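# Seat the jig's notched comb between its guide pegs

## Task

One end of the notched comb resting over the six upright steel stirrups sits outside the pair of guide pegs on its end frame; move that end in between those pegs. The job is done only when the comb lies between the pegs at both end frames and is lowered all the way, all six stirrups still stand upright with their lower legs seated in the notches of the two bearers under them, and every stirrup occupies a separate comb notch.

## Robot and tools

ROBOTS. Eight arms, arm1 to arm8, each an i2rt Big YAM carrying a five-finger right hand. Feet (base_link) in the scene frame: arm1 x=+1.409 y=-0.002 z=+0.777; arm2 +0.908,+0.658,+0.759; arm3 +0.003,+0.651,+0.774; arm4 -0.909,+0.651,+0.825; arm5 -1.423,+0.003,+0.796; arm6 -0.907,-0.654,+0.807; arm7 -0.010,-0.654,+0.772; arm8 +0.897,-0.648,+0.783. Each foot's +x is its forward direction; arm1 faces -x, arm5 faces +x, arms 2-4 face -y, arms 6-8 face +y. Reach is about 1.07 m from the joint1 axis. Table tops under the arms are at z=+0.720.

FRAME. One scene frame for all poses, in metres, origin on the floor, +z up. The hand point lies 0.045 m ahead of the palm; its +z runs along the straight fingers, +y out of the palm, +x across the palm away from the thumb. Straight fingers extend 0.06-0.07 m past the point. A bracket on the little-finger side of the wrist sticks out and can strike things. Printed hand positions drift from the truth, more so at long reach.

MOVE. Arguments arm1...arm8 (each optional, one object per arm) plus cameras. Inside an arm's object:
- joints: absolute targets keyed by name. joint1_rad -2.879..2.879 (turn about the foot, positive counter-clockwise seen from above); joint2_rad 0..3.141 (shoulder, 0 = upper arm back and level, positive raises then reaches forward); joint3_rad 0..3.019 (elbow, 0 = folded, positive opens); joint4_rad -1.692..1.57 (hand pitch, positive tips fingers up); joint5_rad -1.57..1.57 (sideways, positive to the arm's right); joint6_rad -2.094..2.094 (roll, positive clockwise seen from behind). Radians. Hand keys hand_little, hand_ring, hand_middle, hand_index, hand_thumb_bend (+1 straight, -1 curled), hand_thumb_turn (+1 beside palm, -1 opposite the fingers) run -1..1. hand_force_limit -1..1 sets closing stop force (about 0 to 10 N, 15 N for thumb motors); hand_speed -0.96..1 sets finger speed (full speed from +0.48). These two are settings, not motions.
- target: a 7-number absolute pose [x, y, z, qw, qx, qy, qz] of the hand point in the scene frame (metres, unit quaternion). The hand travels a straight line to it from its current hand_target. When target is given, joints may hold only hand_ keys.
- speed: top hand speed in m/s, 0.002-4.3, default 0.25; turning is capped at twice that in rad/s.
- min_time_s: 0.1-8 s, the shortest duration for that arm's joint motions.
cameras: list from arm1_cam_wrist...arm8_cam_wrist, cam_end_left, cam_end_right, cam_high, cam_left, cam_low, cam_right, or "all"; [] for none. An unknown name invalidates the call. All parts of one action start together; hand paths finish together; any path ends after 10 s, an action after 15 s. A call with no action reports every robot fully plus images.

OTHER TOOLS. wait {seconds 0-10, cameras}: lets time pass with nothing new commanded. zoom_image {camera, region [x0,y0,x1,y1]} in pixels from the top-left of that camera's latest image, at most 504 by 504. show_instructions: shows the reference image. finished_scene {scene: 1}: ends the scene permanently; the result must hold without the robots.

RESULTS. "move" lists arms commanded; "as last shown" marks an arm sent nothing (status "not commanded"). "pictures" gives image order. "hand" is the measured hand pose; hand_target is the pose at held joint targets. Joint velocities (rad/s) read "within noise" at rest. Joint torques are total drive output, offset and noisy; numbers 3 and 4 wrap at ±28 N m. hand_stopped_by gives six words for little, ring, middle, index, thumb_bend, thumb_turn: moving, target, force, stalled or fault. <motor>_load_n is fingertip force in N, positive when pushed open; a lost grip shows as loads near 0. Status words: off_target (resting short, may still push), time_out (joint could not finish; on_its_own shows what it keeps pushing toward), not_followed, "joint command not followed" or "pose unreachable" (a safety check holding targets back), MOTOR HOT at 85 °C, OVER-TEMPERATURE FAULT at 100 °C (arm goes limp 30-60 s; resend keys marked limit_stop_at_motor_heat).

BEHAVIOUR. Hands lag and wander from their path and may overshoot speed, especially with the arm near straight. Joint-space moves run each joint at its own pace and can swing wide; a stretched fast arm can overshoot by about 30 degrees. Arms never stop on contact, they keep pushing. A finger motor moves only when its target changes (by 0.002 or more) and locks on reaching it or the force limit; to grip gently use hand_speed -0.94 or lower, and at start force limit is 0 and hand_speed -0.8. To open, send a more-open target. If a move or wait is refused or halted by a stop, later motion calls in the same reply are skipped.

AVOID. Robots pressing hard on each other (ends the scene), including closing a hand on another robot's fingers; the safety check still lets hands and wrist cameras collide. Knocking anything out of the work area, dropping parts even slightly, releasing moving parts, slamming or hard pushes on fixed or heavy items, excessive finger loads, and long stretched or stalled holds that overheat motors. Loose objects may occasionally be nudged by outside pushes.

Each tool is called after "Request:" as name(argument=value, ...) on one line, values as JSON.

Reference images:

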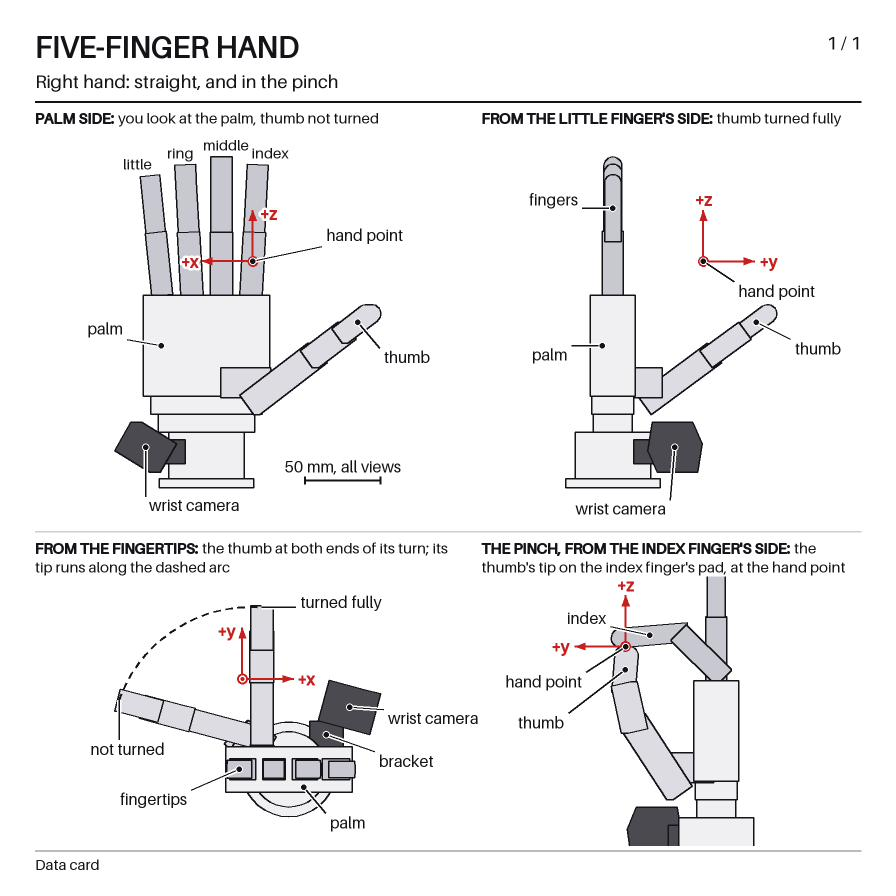

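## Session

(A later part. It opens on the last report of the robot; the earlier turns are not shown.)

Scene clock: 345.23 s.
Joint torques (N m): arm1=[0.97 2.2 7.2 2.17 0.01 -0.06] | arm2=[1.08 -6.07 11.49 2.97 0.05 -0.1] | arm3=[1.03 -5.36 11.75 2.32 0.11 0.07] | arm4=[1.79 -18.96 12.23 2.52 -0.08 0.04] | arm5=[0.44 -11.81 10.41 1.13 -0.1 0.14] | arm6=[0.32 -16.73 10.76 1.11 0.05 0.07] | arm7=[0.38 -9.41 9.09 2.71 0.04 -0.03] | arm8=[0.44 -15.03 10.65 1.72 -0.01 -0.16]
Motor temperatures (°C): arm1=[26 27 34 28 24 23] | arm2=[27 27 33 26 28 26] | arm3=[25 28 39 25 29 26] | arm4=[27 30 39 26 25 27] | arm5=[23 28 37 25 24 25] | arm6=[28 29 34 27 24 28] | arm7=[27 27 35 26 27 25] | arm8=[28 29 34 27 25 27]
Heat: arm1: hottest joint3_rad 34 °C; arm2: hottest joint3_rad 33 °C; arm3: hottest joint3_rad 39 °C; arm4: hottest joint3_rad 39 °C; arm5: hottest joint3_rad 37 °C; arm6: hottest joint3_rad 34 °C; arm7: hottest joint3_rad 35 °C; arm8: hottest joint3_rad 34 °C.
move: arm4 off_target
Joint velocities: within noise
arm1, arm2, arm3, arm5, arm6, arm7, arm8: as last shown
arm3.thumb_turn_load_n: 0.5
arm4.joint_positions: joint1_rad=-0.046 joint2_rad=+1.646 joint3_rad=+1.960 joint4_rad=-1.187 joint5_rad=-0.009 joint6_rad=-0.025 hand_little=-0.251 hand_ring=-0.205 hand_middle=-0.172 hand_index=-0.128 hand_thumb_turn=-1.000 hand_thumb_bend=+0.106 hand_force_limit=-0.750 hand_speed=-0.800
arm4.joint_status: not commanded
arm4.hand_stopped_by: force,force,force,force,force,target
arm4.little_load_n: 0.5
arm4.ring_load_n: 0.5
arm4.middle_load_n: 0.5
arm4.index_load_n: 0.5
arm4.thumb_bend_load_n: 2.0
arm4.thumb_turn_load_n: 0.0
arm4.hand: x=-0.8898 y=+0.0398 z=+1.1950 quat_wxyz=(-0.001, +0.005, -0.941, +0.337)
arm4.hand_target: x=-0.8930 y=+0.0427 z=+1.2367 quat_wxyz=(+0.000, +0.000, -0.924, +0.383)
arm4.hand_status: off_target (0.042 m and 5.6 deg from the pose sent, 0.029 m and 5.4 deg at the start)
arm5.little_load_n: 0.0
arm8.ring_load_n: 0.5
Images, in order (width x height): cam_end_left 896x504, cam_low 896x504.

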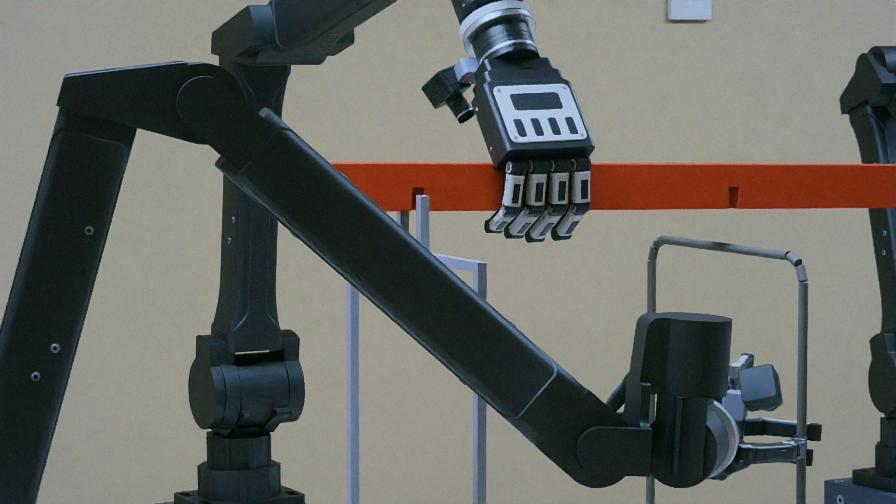

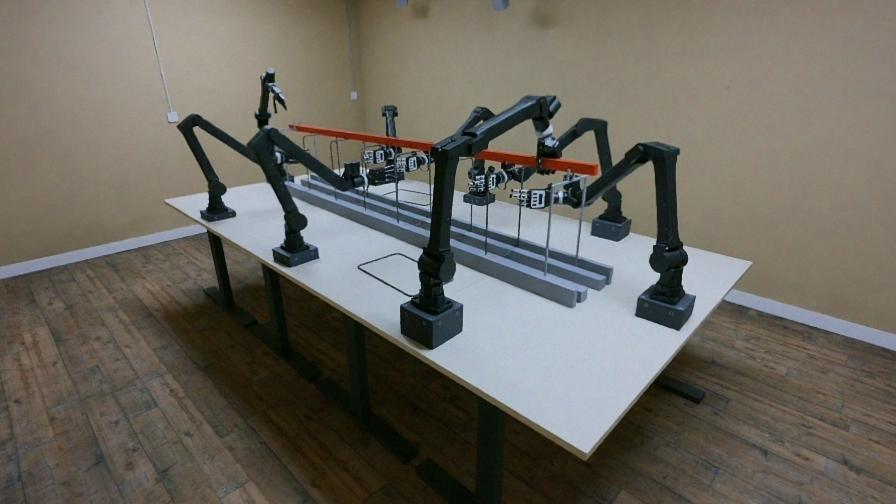

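Request:
wait(seconds=0.1, cameras=["cam_left", "cam_right", "cam_end_left", "cam_end_right", "cam_high", "cam_low"])

Request:
zoom_image(camera="cam_left", region=[60, 140, 300, 260])

Request:
zoom_image(camera="cam_left", region=[340, 140, 580, 260])

Request:
zoom_image(camera="cam_right", region=[0, 150, 240, 270])

Request:
zoom_image(camera="cam_right", region=[220, 150, 460, 270])

Request:
zoom_image(camera="cam_right", region=[480, 150, 720, 270])

Scene clock: 347.13 s.
Joint torques (N m): arm1=[0.97 2.14 7.2 2.15 0.01 -0.06] | arm2=[1.08 -6.42 11.49 3.11 0.1 -0.11] | arm3=[1.26 -5.42 11.84 2.39 0.14 0.07] | arm4=[1.55 -18.43 12.27 2.43 -0.07 0.08] | arm5=[0.62 -11.11 10.19 1.09 -0.07 0.21] | arm6=[0.26 -16.62 10.77 1.13 0.05 0.08] | arm7=[0.38 -9.35 9.09 2.73 0.03 -0.02] | arm8=[0.44 -14.97 10.65 1.7 -0.01 -0.16]
Motor temperatures (°C): arm1=[26 27 34 28 24 23] | arm2=[27 27 33 26 28 26] | arm3=[25 28 39 25 29 26] | arm4=[27 30 39 26 25 27] | arm5=[23 28 37 25 24 25] | arm6=[28 29 34 27 24 28] | arm7=[27 27 35 26 27 25] | arm8=[28 29 34 27 25 27]
Heat: arm1: hottest joint3_rad 34 °C; arm2: hottest joint3_rad 33 °C; arm3: hottest joint3_rad 39 °C; arm4: hottest joint3_rad 39 °C; arm5: hottest joint3_rad 37 °C; arm6: hottest joint3_rad 34 °C; arm7: hottest joint3_rad 35 °C; arm8: hottest joint3_rad 34 °C.
Joint velocities: within noise
arm1.joint_positions: joint1_rad=-0.231 joint2_rad=+0.645 joint3_rad=+1.413 joint4_rad=-1.267 joint5_rad=-0.072 joint6_rad=-1.343 hand_little=+1.000 hand_ring=+1.000 hand_middle=+1.000 hand_index=+1.000 hand_thumb_turn=+1.000 hand_thumb_bend=+1.000 hand_force_limit=+0.000 hand_speed=-0.800
arm1.joint_status: not commanded
arm1.hand_stopped_by: target,target,target,target,target,target
arm1.little_load_n: 0.0
arm1.ring_load_n: 0.0
arm1.middle_load_n: 0.0
arm1.index_load_n: 0.0
arm1.thumb_bend_load_n: 0.0
arm1.thumb_turn_load_n: 0.0
arm1.hand: x=+1.1652 y=+0.0793 z=+1.2859 quat_wxyz=(+0.508, -0.157, -0.846, +0.039)
arm1.hand_target: x=+1.1665 y=+0.0790 z=+1.2930 quat_wxyz=(+0.515, -0.155, -0.842, +0.040)
arm1.hand_status: not commanded
arm2.joint_positions: joint1_rad=-0.091 joint2_rad=+1.278 joint3_rad=+0.599 joint4_rad=+0.681 joint5_rad=-0.104 joint6_rad=-1.576 hand_little=+1.000 hand_ring=+1.000 hand_middle=-0.110 hand_index=-0.094 hand_thumb_turn=-1.000 hand_thumb_bend=+0.000 hand_force_limit=-0.300 hand_speed=-0.940
arm2.joint_status: not commanded
arm2.hand_stopped_by: target,target,force,force,target,target
arm2.little_load_n: 0.0
arm2.ring_load_n: 0.0
arm2.middle_load_n: 4.0
arm2.index_load_n: 4.0
arm2.thumb_bend_load_n: 0.5
arm2.thumb_turn_load_n: 0.0
arm2.hand: x=+0.8106 y=+0.1169 z=+1.0019 quat_wxyz=(+0.502, +0.501, -0.498, +0.499)
arm2.hand_target: x=+0.8112 y=+0.1045 z=+1.0249 quat_wxyz=(+0.513, +0.487, -0.487, +0.513)
arm2.hand_status: not commanded
arm3.joint_positions: joint1_rad=-0.206 joint2_rad=+1.271 joint3_rad=+0.531 joint4_rad=+0.740 joint5_rad=-0.164 joint6_rad=-1.567 hand_little=+1.000 hand_ring=+1.000 hand_middle=-0.115 hand_index=-0.111 hand_thumb_turn=-1.000 hand_thumb_bend=+0.000 hand_force_limit=-0.300 hand_speed=-0.940
arm3.joint_status: not commanded
arm3.hand_stopped_by: target,target,force,force,target,target
arm3.little_load_n: 0.0
arm3.ring_load_n: -0.5
arm3.middle_load_n: 3.5
arm3.index_load_n: 3.5
arm3.thumb_bend_load_n: 0.5
arm3.thumb_turn_load_n: 0.0
arm3.hand: x=-0.1123 y=+0.1324 z=+1.0030 quat_wxyz=(+0.503, +0.497, -0.498, +0.502)
arm3.hand_target: x=-0.1117 y=+0.1204 z=+1.0250 quat_wxyz=(+0.513, +0.487, -0.487, +0.513)
arm3.hand_status: not commanded
arm4.joint_positions: joint1_rad=-0.046 joint2_rad=+1.645 joint3_rad=+1.960 joint4_rad=-1.187 joint5_rad=-0.009 joint6_rad=-0.025 hand_little=-0.251 hand_ring=-0.205 hand_middle=-0.172 hand_index=-0.128 hand_thumb_turn=-1.000 hand_thumb_bend=+0.106 hand_force_limit=-0.750 hand_speed=-0.800
arm4.joint_status: not commanded
arm4.hand_stopped_by: force,force,force,force,force,target
arm4.little_load_n: 0.5
arm4.ring_load_n: 0.5
arm4.middle_load_n: 0.5
arm4.index_load_n: 0.5
arm4.thumb_bend_load_n: 2.0
arm4.thumb_turn_load_n: 0.0
arm4.hand: x=-0.8898 y=+0.0400 z=+1.1954 quat_wxyz=(-0.001, +0.005, -0.941, +0.338)
arm4.hand_target: x=-0.8930 y=+0.0427 z=+1.2366 quat_wxyz=(+0.000, +0.000, -0.924, +0.383)
arm4.hand_status: off_target (0.042 m and 5.6 deg from the pose sent, 0.029 m and 5.4 deg at the start)
arm5.joint_positions: joint1_rad=-0.373 joint2_rad=+1.826 joint3_rad=+1.130 joint4_rad=+0.675 joint5_rad=-1.122 joint6_rad=-1.600 hand_little=+1.000 hand_ring=+1.000 hand_middle=-0.104 hand_index=-0.096 hand_thumb_turn=-1.000 hand_thumb_bend=+0.000 hand_force_limit=-0.300 hand_speed=-0.940
arm5.joint_status: not commanded
arm5.hand_stopped_by: target,target,force,force,target,target
arm5.little_load_n: 0.0
arm5.ring_load_n: 0.0
arm5.middle_load_n: 4.0
arm5.index_load_n: 3.5
arm5.thumb_bend_load_n: 0.5
arm5.thumb_turn_load_n: 0.0
arm5.hand: x=-0.7221 y=-0.0900 z=+0.9884 quat_wxyz=(-0.271, +0.657, +0.269, +0.650)
arm5.hand_target: x=-0.7089 y=-0.0918 z=+0.9983 quat_wxyz=(-0.270, +0.653, +0.271, +0.654)
arm5.hand_status: not commanded
arm6.joint_positions: joint1_rad=-0.922 joint2_rad=+1.853 joint3_rad=+1.156 joint4_rad=+0.671 joint5_rad=-0.879 joint6_rad=-1.575 hand_little=+1.000 hand_ring=+1.000 hand_middle=-0.097 hand_index=-0.089 hand_thumb_turn=-1.000 hand_thumb_bend=+0.000 hand_force_limit=-0.300 hand_speed=-0.940
arm6.joint_status: not commanded
arm6.hand_stopped_by: target,target,force,force,target,target
arm6.little_load_n: 0.0
arm6.ring_load_n: 0.0
arm6.middle_load_n: 2.5
arm6.index_load_n: 4.5
arm6.thumb_bend_load_n: 1.0
arm6.thumb_turn_load_n: 0.0
arm6.hand: x=-0.4137 y=-0.1065 z=+1.0013 quat_wxyz=(-0.498, +0.508, +0.500, +0.494)
arm6.hand_target: x=-0.4114 y=-0.0985 z=+1.0170 quat_wxyz=(-0.500, +0.500, +0.500, +0.500)
arm6.hand_status: not commanded
arm7.joint_positions: joint1_rad=-0.340 joint2_rad=+1.324 joint3_rad=+0.624 joint4_rad=+0.710 joint5_rad=-0.337 joint6_rad=-1.580 hand_little=+1.000 hand_ring=+1.000 hand_middle=-0.111 hand_index=-0.090 hand_thumb_turn=-1.000 hand_thumb_bend=+0.000 hand_force_limit=-0.300 hand_speed=-0.940
arm7.joint_status: not commanded
arm7.hand_stopped_by: target,target,force,force,target,target
arm7.little_load_n: 0.0
arm7.ring_load_n: 0.0
arm7.middle_load_n: 4.0
arm7.index_load_n: 3.0
arm7.thumb_bend_load_n: 0.5
arm7.thumb_turn_load_n: 0.0
arm7.hand: x=+0.1720 y=-0.1160 z=+1.0047 quat_wxyz=(-0.500, +0.499, +0.502, +0.500)
arm7.hand_target: x=+0.1740 y=-0.1036 z=+1.0301 quat_wxyz=(-0.509, +0.482, +0.493, +0.516)
arm7.hand_status: not commanded
arm8.joint_positions: joint1_rad=+0.936 joint2_rad=+1.867 joint3_rad=+1.232 joint4_rad=+0.619 joint5_rad=+0.938 joint6_rad=-1.556 hand_little=+1.000 hand_ring=+1.000 hand_middle=-0.101 hand_index=-0.096 hand_thumb_turn=-1.000 hand_thumb_bend=+0.000 hand_force_limit=-0.300 hand_speed=-0.940
arm8.joint_status: not commanded
arm8.hand_stopped_by: target,target,force,force,target,target
arm8.little_load_n: 0.0
arm8.ring_load_n: 0.0
arm8.middle_load_n: 4.0
arm8.index_load_n: 3.5
arm8.thumb_bend_load_n: 0.0
arm8.thumb_turn_load_n: 0.5
arm8.hand: x=+0.4877 y=-0.1135 z=+0.9959 quat_wxyz=(-0.499, +0.501, +0.503, +0.497)
arm8.hand_target: x=+0.4833 y=-0.1072 z=+1.0001 quat_wxyz=(-0.500, +0.500, +0.500, +0.500)
arm8.hand_status: not commanded
wait: 0.10 s; at rest from the start
pictures: cam_end_left, cam_end_right, cam_high, cam_left, cam_low, cam_right
Images, in order (width x height): cam_end_left 896x504, cam_end_right 896x504, cam_high 896x504, cam_left 896x504, cam_low 896x504, cam_right 896x504.

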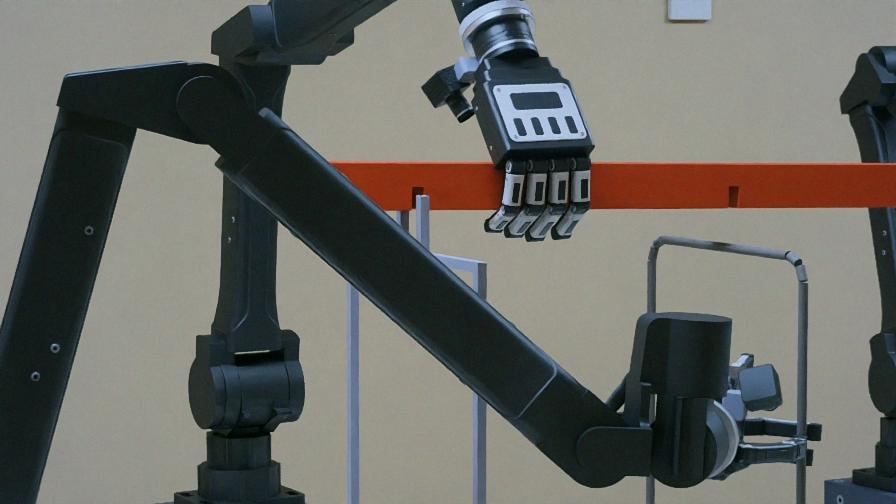

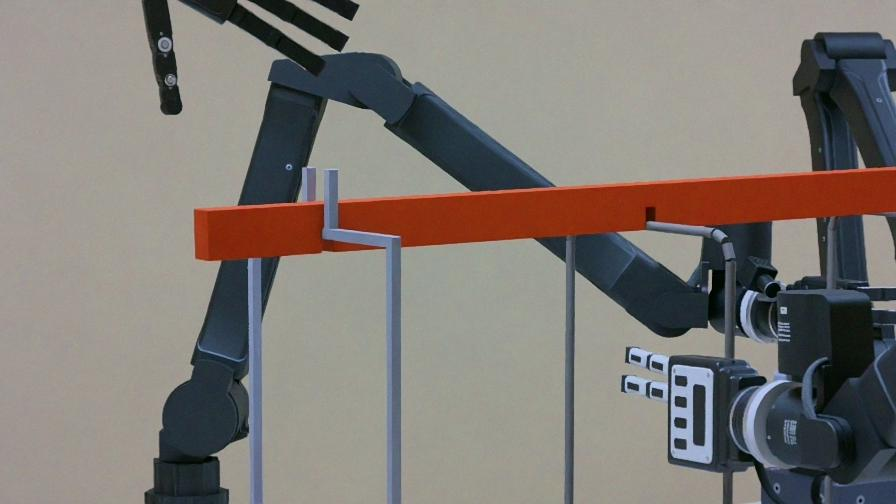

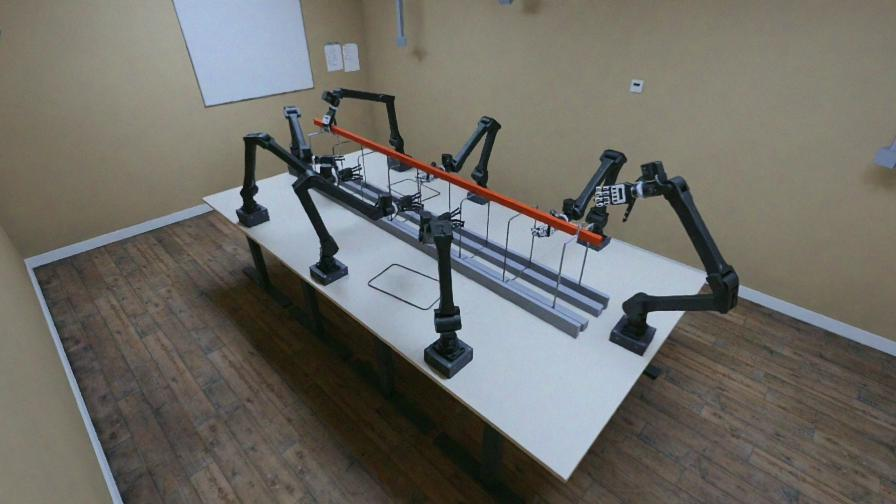

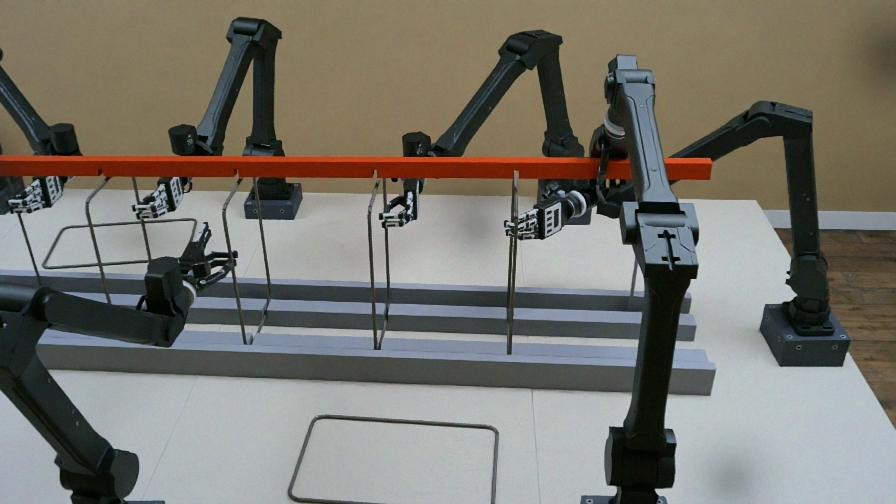

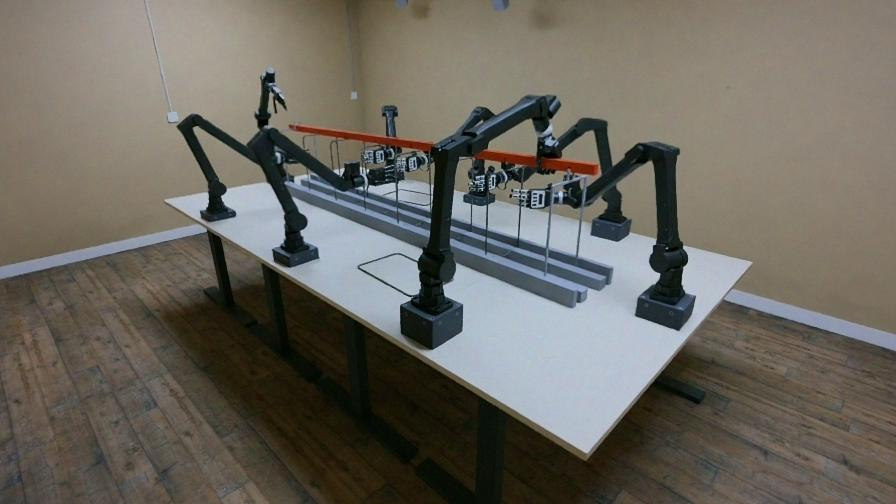

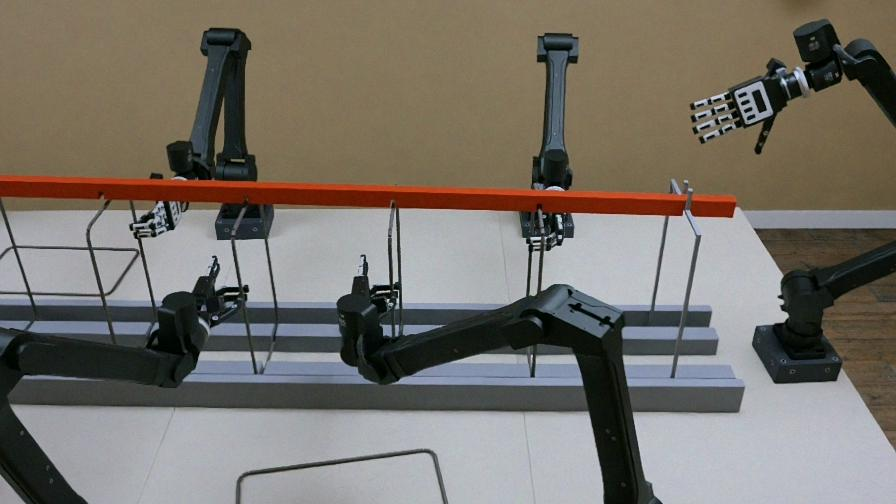

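Scaled by 2.100 from the camera's image (finer frame: 1280x720).

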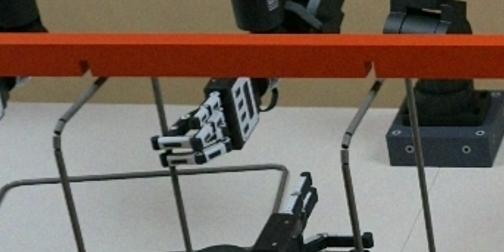

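Scaled by 2.100 from the camera's image (finer frame: 1280x720).

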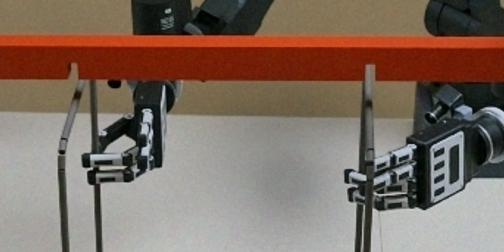

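Scaled by 2.100 from the camera's image (finer frame: 1280x720).

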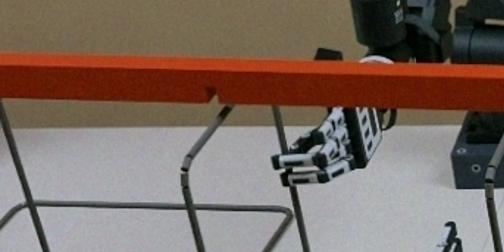

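Scaled by 2.100 from the camera's image (finer frame: 1280x720).

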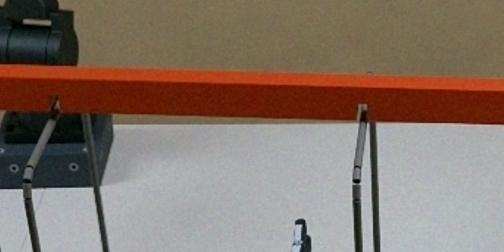

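Scaled by 2.100 from the camera's image (finer frame: 1280x720).

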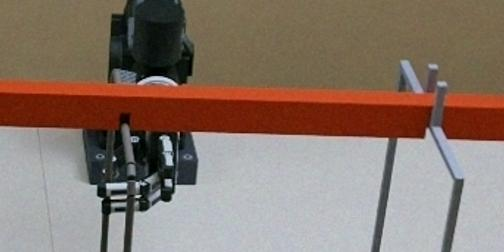

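Request:
move(arm4={"target": [-0.893, 0.041, 1.208, 0, 0, 0.9239, -0.3827], "speed": 0.03}, cameras=["cam_left", "cam_right", "cam_end_left", "cam_end_right", "cam_low"])

Request:
zoom_image(camera="cam_end_left", region=[370, 140, 530, 260])

Request:
zoom_image(camera="cam_end_left", region=[620, 140, 820, 280])

Request:
zoom_image(camera="cam_right", region=[60, 160, 260, 240])

Request:
zoom_image(camera="cam_left", region=[60, 140, 260, 220])

Request:
zoom_image(camera="cam_left", region=[340, 140, 540, 220])

Scene clock: 350.53 s.
Joint torques (N m): arm1=[1.03 2.14 7.2 2.17 0.01 -0.06] | arm2=[1.32 -6.12 11.48 2.95 0.09 -0.12] | arm3=[1.2 -5.42 11.69 2.36 0.14 0.06] | arm4=[2.02 -16.44 11.1 2.37 -0.02 0.06] | arm5=[-0.15 -10.64 10.17 1.24 -0.03 0.13] | arm6=[0.32 -16.79 10.74 1.11 0.05 0.07] | arm7=[0.44 -9.41 9.1 2.71 0.03 -0.03] | arm8=[0.44 -14.97 10.63 1.72 -0.01 -0.16]
Motor temperatures (°C): arm1=[26 27 34 28 24 23] | arm2=[27 27 33 26 28 26] | arm3=[25 28 39 25 29 26] | arm4=[27 31 38 26 25 27] | arm5=[23 28 37 25 24 25] | arm6=[28 29 34 27 24 28] | arm7=[27 27 36 26 27 25] | arm8=[28 29 34 27 25 27]
Heat: arm1: hottest joint3_rad 34 °C; arm2: hottest joint3_rad 33 °C; arm3: hottest joint3_rad 39 °C; arm4: hottest joint3_rad 38 °C; arm5: hottest joint3_rad 37 °C; arm6: hottest joint3_rad 34 °C; arm7: hottest joint3_rad 36 °C; arm8: hottest joint3_rad 34 °C.
move: arm4 off_target
Joint velocities: within noise
arm1, arm2, arm3, arm5, arm6, arm7, arm8: as last shown
arm2.thumb_bend_load_n: 1.0
arm2.thumb_turn_load_n: 0.5
arm3.ring_load_n: 0.0
arm4.joint_positions: joint1_rad=-0.046 joint2_rad=+1.600 joint3_rad=+1.866 joint4_rad=-1.093 joint5_rad=-0.009 joint6_rad=-0.025 hand_little=-0.251 hand_ring=-0.205 hand_middle=-0.172 hand_index=-0.128 hand_thumb_turn=-1.000 hand_thumb_bend=+0.106 hand_force_limit=-0.750 hand_speed=-0.800
arm4.joint_status: not commanded
arm4.hand_stopped_by: force,force,force,force,force,target
arm4.little_load_n: 0.5
arm4.ring_load_n: 0.0
arm4.middle_load_n: 0.5
arm4.index_load_n: 0.0
arm4.thumb_bend_load_n: 1.0
arm4.thumb_turn_load_n: 0.0
arm4.hand: x=-0.8897 y=+0.0411 z=+1.1871 quat_wxyz=(-0.001, +0.005, -0.934, +0.358)
arm4.hand_target: x=-0.8930 y=+0.0414 z=+1.2080 quat_wxyz=(+0.000, +0.000, -0.924, +0.383)
arm4.hand_status: off_target (0.021 m and 3.1 deg from the pose sent, 0.013 m and 5.6 deg at the start)
arm6.index_load_n: 5.0
arm7.little_load_n: -0.5
arm8.middle_load_n: 3.5
arm8.thumb_turn_load_n: 0.0
pictures: cam_end_left, cam_end_right, cam_left, cam_low, cam_right
Images, in order (width x height): cam_end_left 896x504, cam_end_right 896x504, cam_left 896x504, cam_low 896x504, cam_right 896x504.

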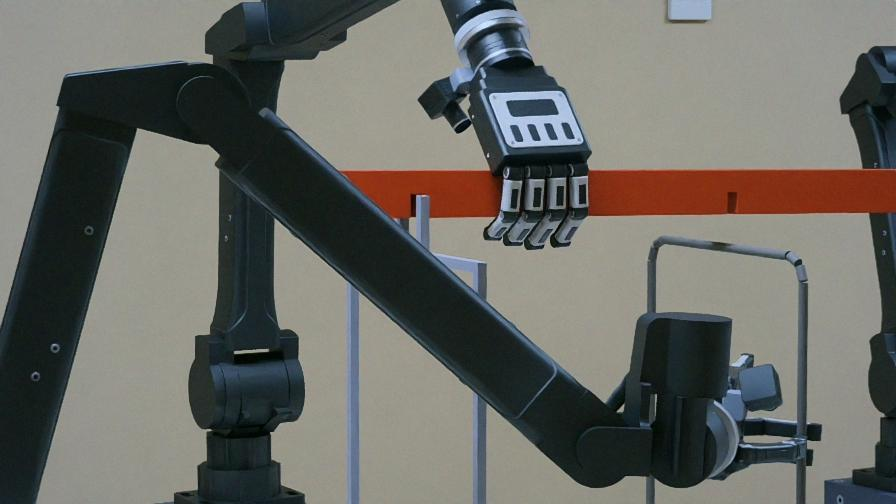

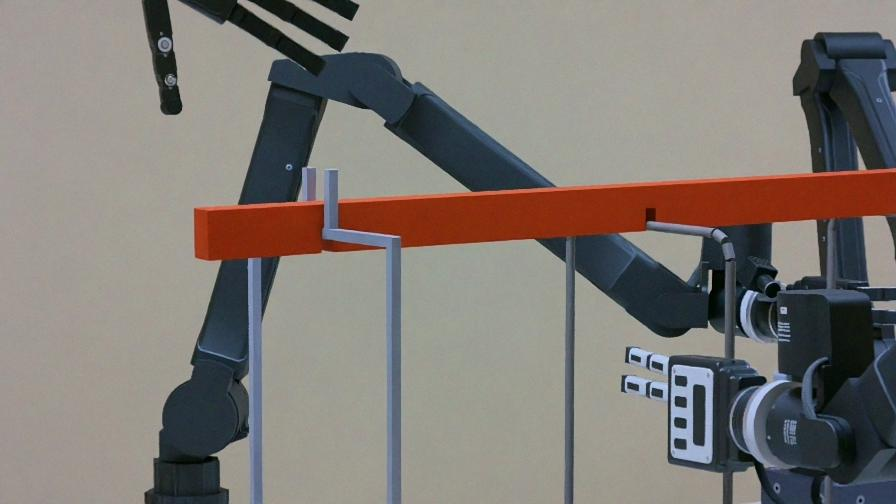

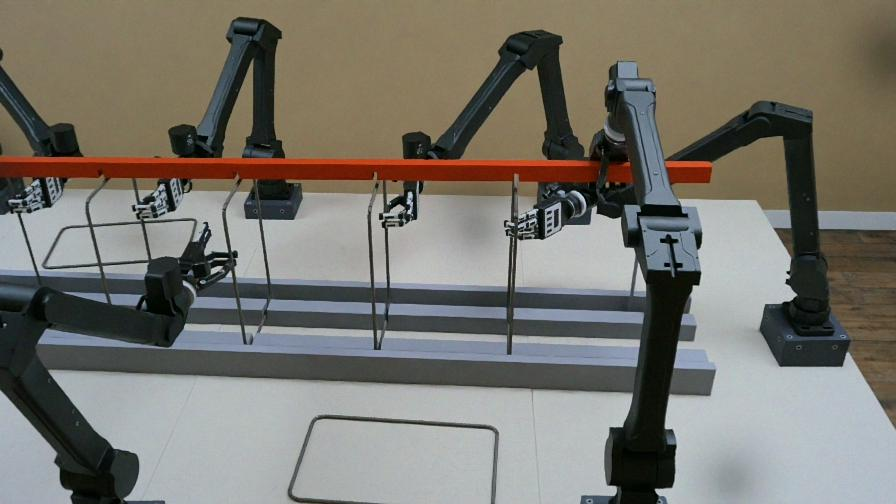

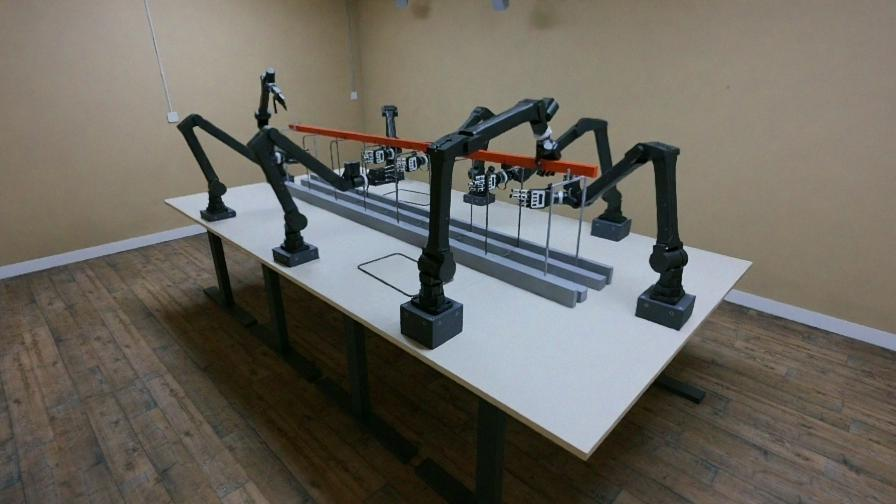

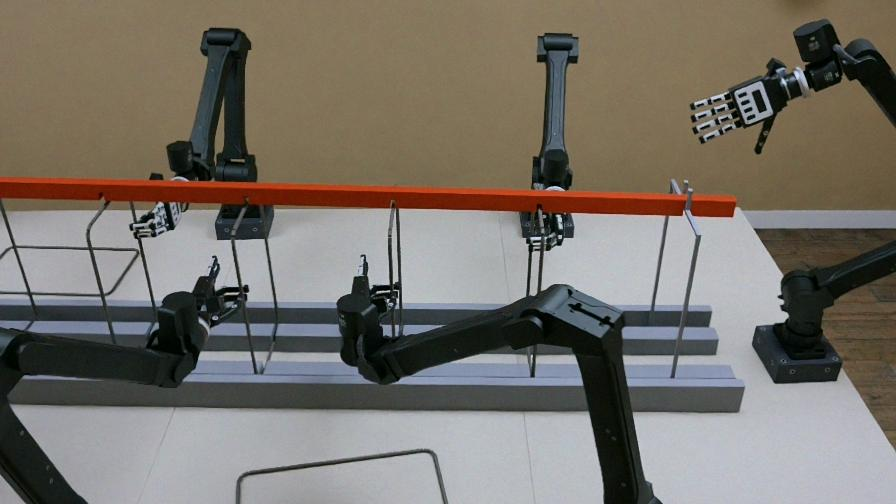

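Scaled by 3.150 from the camera's image (finer frame: 1280x720).

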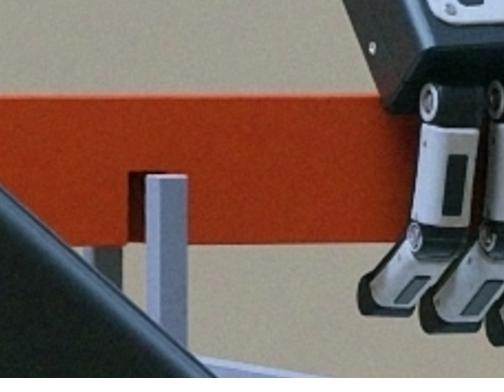

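Scaled by 2.520 from the camera's image (finer frame: 1280x720).

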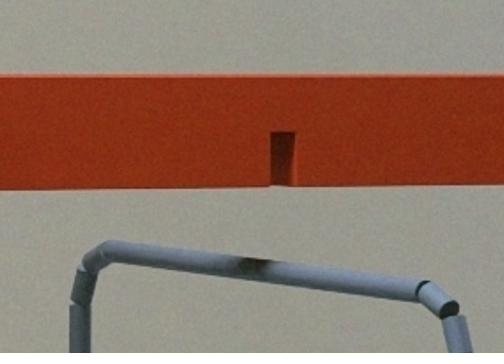

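Scaled by 2.520 from the camera's image (finer frame: 1280x720).

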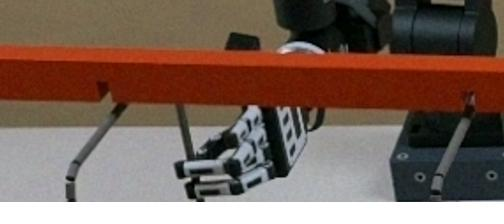

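Scaled by 2.520 from the camera's image (finer frame: 1280x720).

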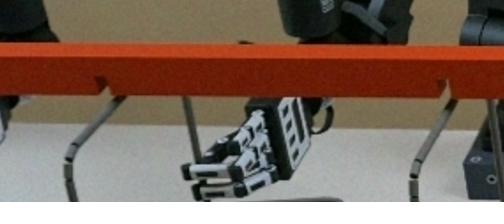

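Scaled by 2.520 from the camera's image (finer frame: 1280x720).

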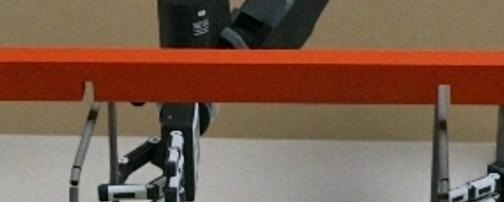

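Request:
zoom_image(camera="cam_right", region=[350, 165, 450, 225])

Request:
zoom_image(camera="cam_right", region=[490, 165, 590, 225])

Request:
zoom_image(camera="cam_right", region=[200, 165, 300, 225])

Request:
zoom_image(camera="cam_end_right", region=[600, 160, 740, 260])

Request:
zoom_image(camera="cam_low", region=[545, 140, 615, 210])

Scaled by 5.040 from the camera's image (finer frame: 1280x720).

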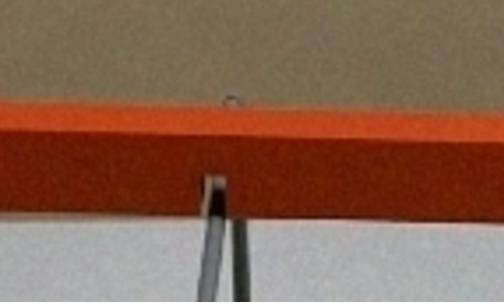

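Scaled by 5.040 from the camera's image (finer frame: 1280x720).

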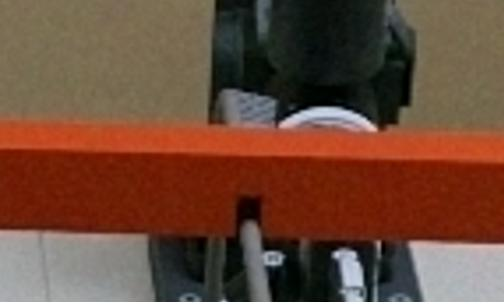

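Scaled by 5.040 from the camera's image (finer frame: 1280x720).

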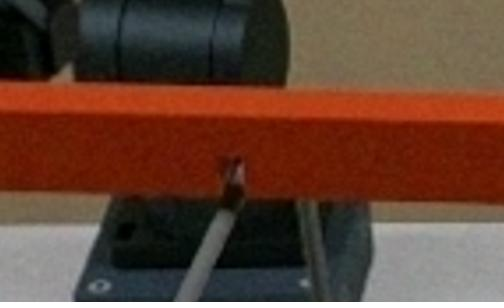

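Scaled by 3.600 from the camera's image (finer frame: 1280x720).

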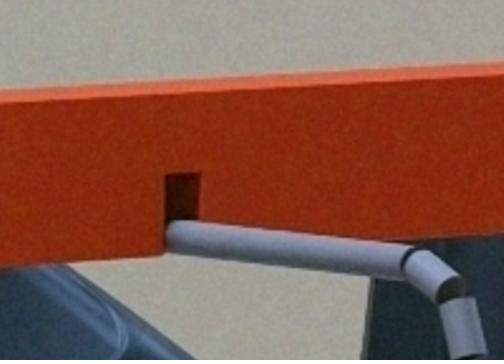

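Scaled by 7.200 from the camera's image (finer frame: 1280x720).

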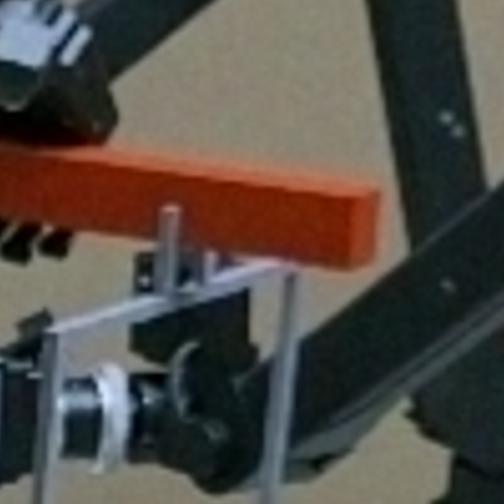

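Request:
move(arm4={"target": [-0.893, 0.034, 1.228, 0, 0, 0.9239, -0.3827], "speed": 0.02}, cameras=["cam_end_left", "cam_low"])

Request:
zoom_image(camera="cam_end_left", region=[370, 140, 470, 240])

Request:
zoom_image(camera="cam_low", region=[545, 140, 615, 210])

Scene clock: 356.27 s.
Joint torques (N m): arm1=[1.03 2.14 7.19 2.17 0.01 -0.06] | arm2=[1.26 -6.53 11.56 3.07 0.07 -0.12] | arm3=[1.26 -5.54 11.77 2.33 0.13 0.08] | arm4=[1.03 -15.09 16.9 1.66 0 0.04] | arm5=[0.56 -11.22 10.13 1.06 -0.04 0.22] | arm6=[0.32 -16.73 10.76 1.1 0.04 0.07] | arm7=[0.38 -9.47 9.11 2.7 0.03 -0.03] | arm8=[0.44 -15.03 10.66 1.72 -0.01 -0.16]
Motor temperatures (°C): arm1=[26 27 34 28 24 23] | arm2=[27 27 33 26 28 26] | arm3=[25 28 39 25 29 26] | arm4=[27 31 38 26 25 27] | arm5=[23 28 37 25 24 25] | arm6=[28 29 34 27 24 28] | arm7=[27 27 36 26 27 25] | arm8=[28 29 34 27 25 27]
Heat: arm1: hottest joint3_rad 34 °C; arm2: hottest joint3_rad 33 °C; arm3: hottest joint3_rad 39 °C; arm4: hottest joint3_rad 38 °C; arm5: hottest joint3_rad 37 °C; arm6: hottest joint3_rad 34 °C; arm7: hottest joint3_rad 36 °C; arm8: hottest joint3_rad 34 °C.
move: arm4 off_target
Joint velocities: within noise
arm1, arm2, arm3, arm5, arm6, arm7, arm8: as last shown
arm2.thumb_turn_load_n: 0.0
arm4.joint_positions: joint1_rad=-0.046 joint2_rad=+1.611 joint3_rad=+1.892 joint4_rad=-1.133 joint5_rad=-0.009 joint6_rad=-0.025 hand_little=-0.251 hand_ring=-0.205 hand_middle=-0.172 hand_index=-0.128 hand_thumb_turn=-1.000 hand_thumb_bend=+0.106 hand_force_limit=-0.750 hand_speed=-0.800
arm4.joint_status: not commanded
arm4.hand_stopped_by: force,force,force,force,force,target
arm4.little_load_n: 0.5
arm4.ring_load_n: 0.5
arm4.middle_load_n: 0.5
arm4.index_load_n: 0.0
arm4.thumb_bend_load_n: 1.0
arm4.thumb_turn_load_n: 0.0
arm4.hand: x=-0.8897 y=+0.0444 z=+1.1886 quat_wxyz=(-0.001, +0.005, -0.938, +0.347)
arm4.hand_target: x=-0.8930 y=+0.0365 z=+1.2276 quat_wxyz=(+0.000, +0.000, -0.924, +0.383)
arm4.hand_status: off_target (0.041 m and 4.4 deg from the pose sent, 0.042 m and 3.1 deg at the start)
arm6.ring_load_n: -0.5
arm6.index_load_n: 4.5
arm7.little_load_n: 0.0
arm8.index_load_n: 4.0
Images, in order (width x height): cam_end_left 896x504, cam_low 896x504.

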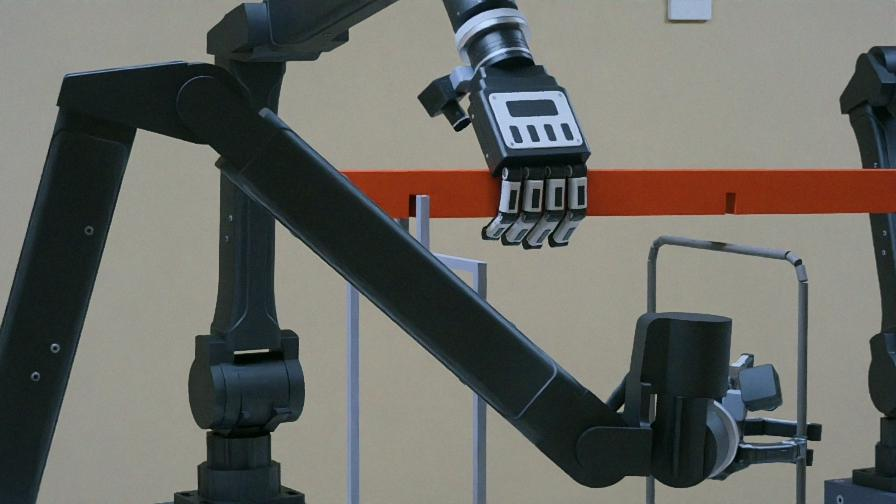

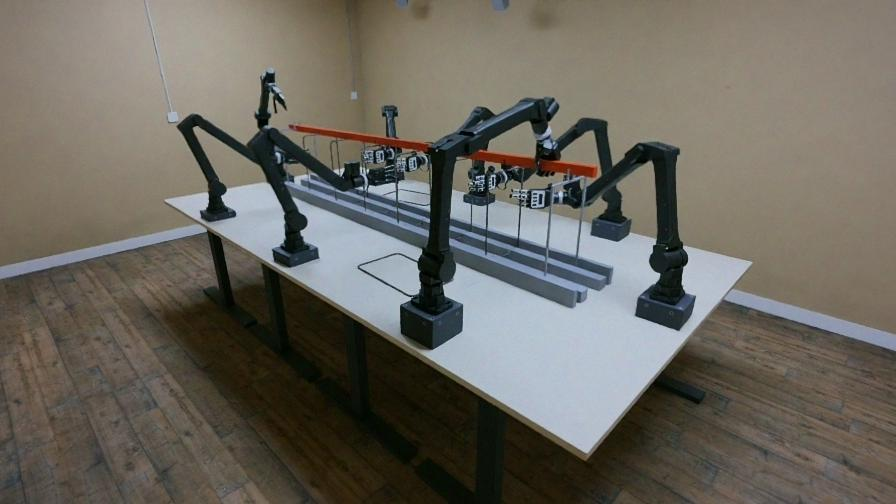

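Scaled by 5.040 from the camera's image (finer frame: 1280x720).

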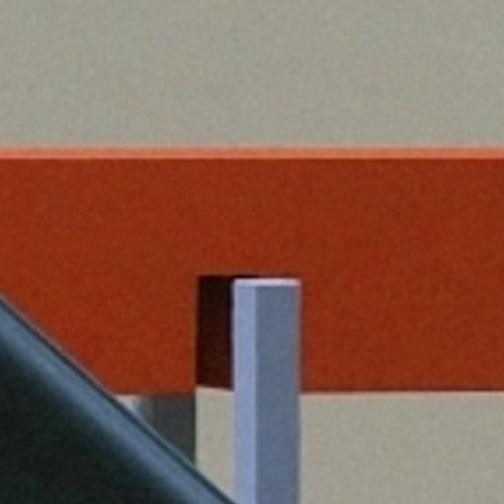

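Scaled by 7.200 from the camera's image (finer frame: 1280x720).

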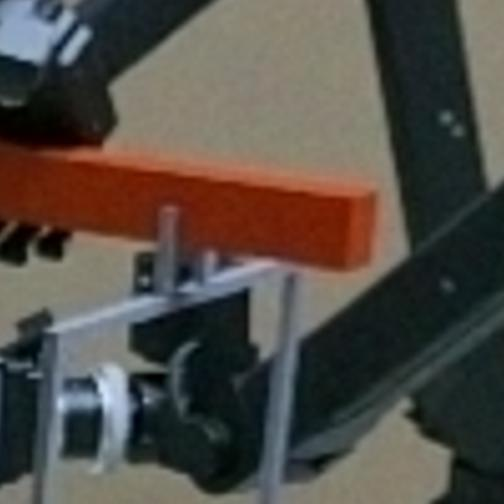

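Request:
move(arm4={"target": [-0.893, 0.034, 1.228, 0, 0, 0.9081, -0.4187], "speed": 0.03}, cameras=["cam_end_left", "cam_low"])

Request:
zoom_image(camera="cam_end_left", region=[370, 140, 470, 240])

Request:
zoom_image(camera="cam_low", region=[545, 140, 615, 210])

Scene clock: 364.33 s.
Joint torques (N m): arm1=[1.03 2.2 7.19 2.17 0.01 -0.06] | arm2=[1.08 -5.6 11.54 2.93 0.06 -0.13] | arm3=[1.26 -5.36 11.78 2.29 0.12 0.06] | arm4=[1.2 -17.67 12.74 2.82 -0.08 0.08] | arm5=[0.21 -10.05 10.36 1.25 -0.09 0.19] | arm6=[0.32 -16.73 10.73 1.07 0.04 0.09] | arm7=[0.44 -9.41 9.1 2.7 0.03 -0.03] | arm8=[0.44 -15.03 10.66 1.7 -0.01 -0.16]
Motor temperatures (°C): arm1=[26 27 34 28 24 23] | arm2=[27 27 33 26 28 26] | arm3=[25 28 39 25 29 26] | arm4=[27 31 38 26 25 27] | arm5=[23 28 37 25 24 25] | arm6=[28 29 34 27 24 28] | arm7=[27 27 36 26 27 25] | arm8=[28 29 34 27 25 27]
Heat: arm1: hottest joint3_rad 34 °C; arm2: hottest joint3_rad 33 °C; arm3: hottest joint3_rad 39 °C; arm4: hottest joint3_rad 38 °C; arm5: hottest joint3_rad 37 °C; arm6: hottest joint3_rad 34 °C; arm7: hottest joint3_rad 36 °C; arm8: hottest joint3_rad 34 °C.
move: arm4 off_target
Joint velocities: within noise
arm1, arm2, arm3, arm5, arm6, arm7, arm8: as last shown
arm4.joint_positions: joint1_rad=-0.046 joint2_rad=+1.592 joint3_rad=+1.839 joint4_rad=-1.043 joint5_rad=-0.009 joint6_rad=-0.025 hand_little=-0.251 hand_ring=-0.205 hand_middle=-0.172 hand_index=-0.128 hand_thumb_turn=-1.000 hand_thumb_bend=+0.106 hand_force_limit=-0.750 hand_speed=-0.800
arm4.joint_status: not commanded
arm4.hand_stopped_by: force,force,force,force,force,target
arm4.little_load_n: 1.0
arm4.ring_load_n: 0.5
arm4.middle_load_n: 0.5
arm4.index_load_n: 0.0
arm4.thumb_bend_load_n: 1.5
arm4.thumb_turn_load_n: 0.0
arm4.hand: x=-0.8897 y=+0.0348 z=+1.1851 quat_wxyz=(-0.001, +0.005, -0.928, +0.373)
arm4.hand_target: x=-0.8930 y=+0.0358 z=+1.2278 quat_wxyz=(+0.000, +0.000, -0.908, +0.419)
arm4.hand_status: off_target (0.043 m and 5.7 deg from the pose sent, 0.041 m and 8.9 deg at the start)
arm6.ring_load_n: 0.5
arm6.middle_load_n: 3.0
arm8.middle_load_n: 4.0
arm8.index_load_n: 3.5
Images, in order (width x height): cam_end_left 896x504, cam_low 896x504.

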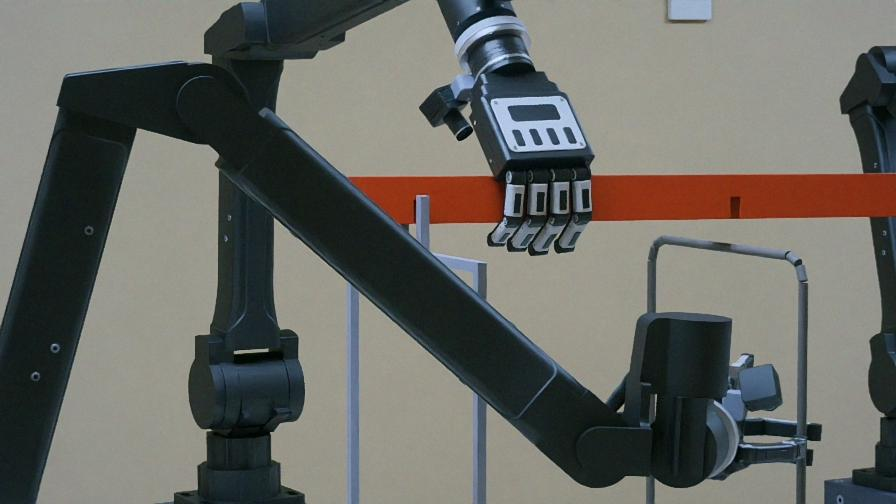

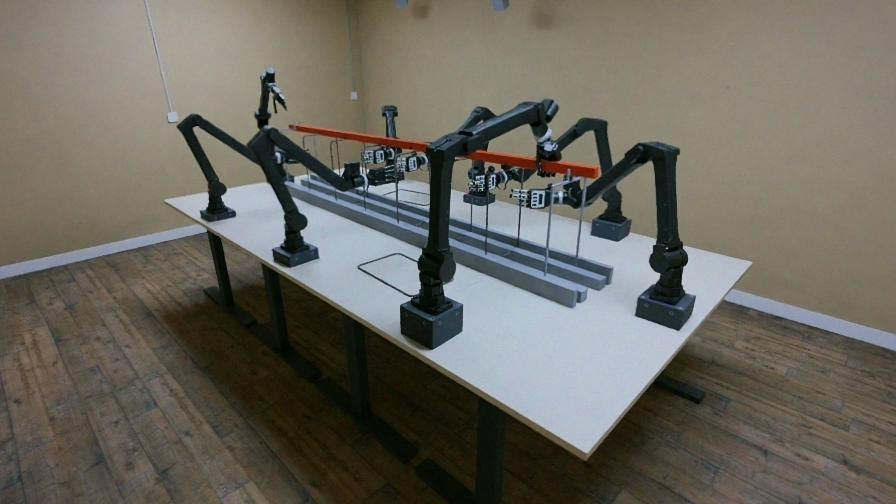

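Scaled by 5.040 from the camera's image (finer frame: 1280x720).

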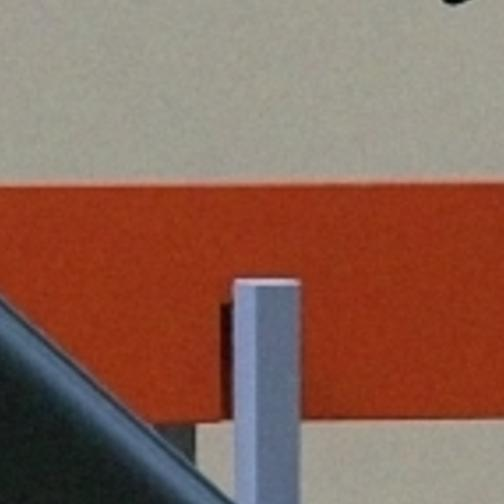

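Scaled by 7.200 from the camera's image (finer frame: 1280x720).

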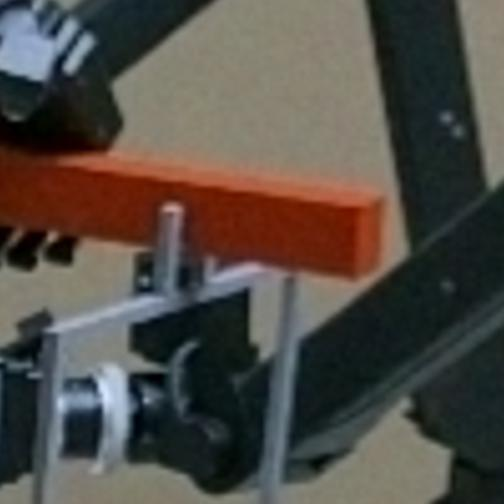

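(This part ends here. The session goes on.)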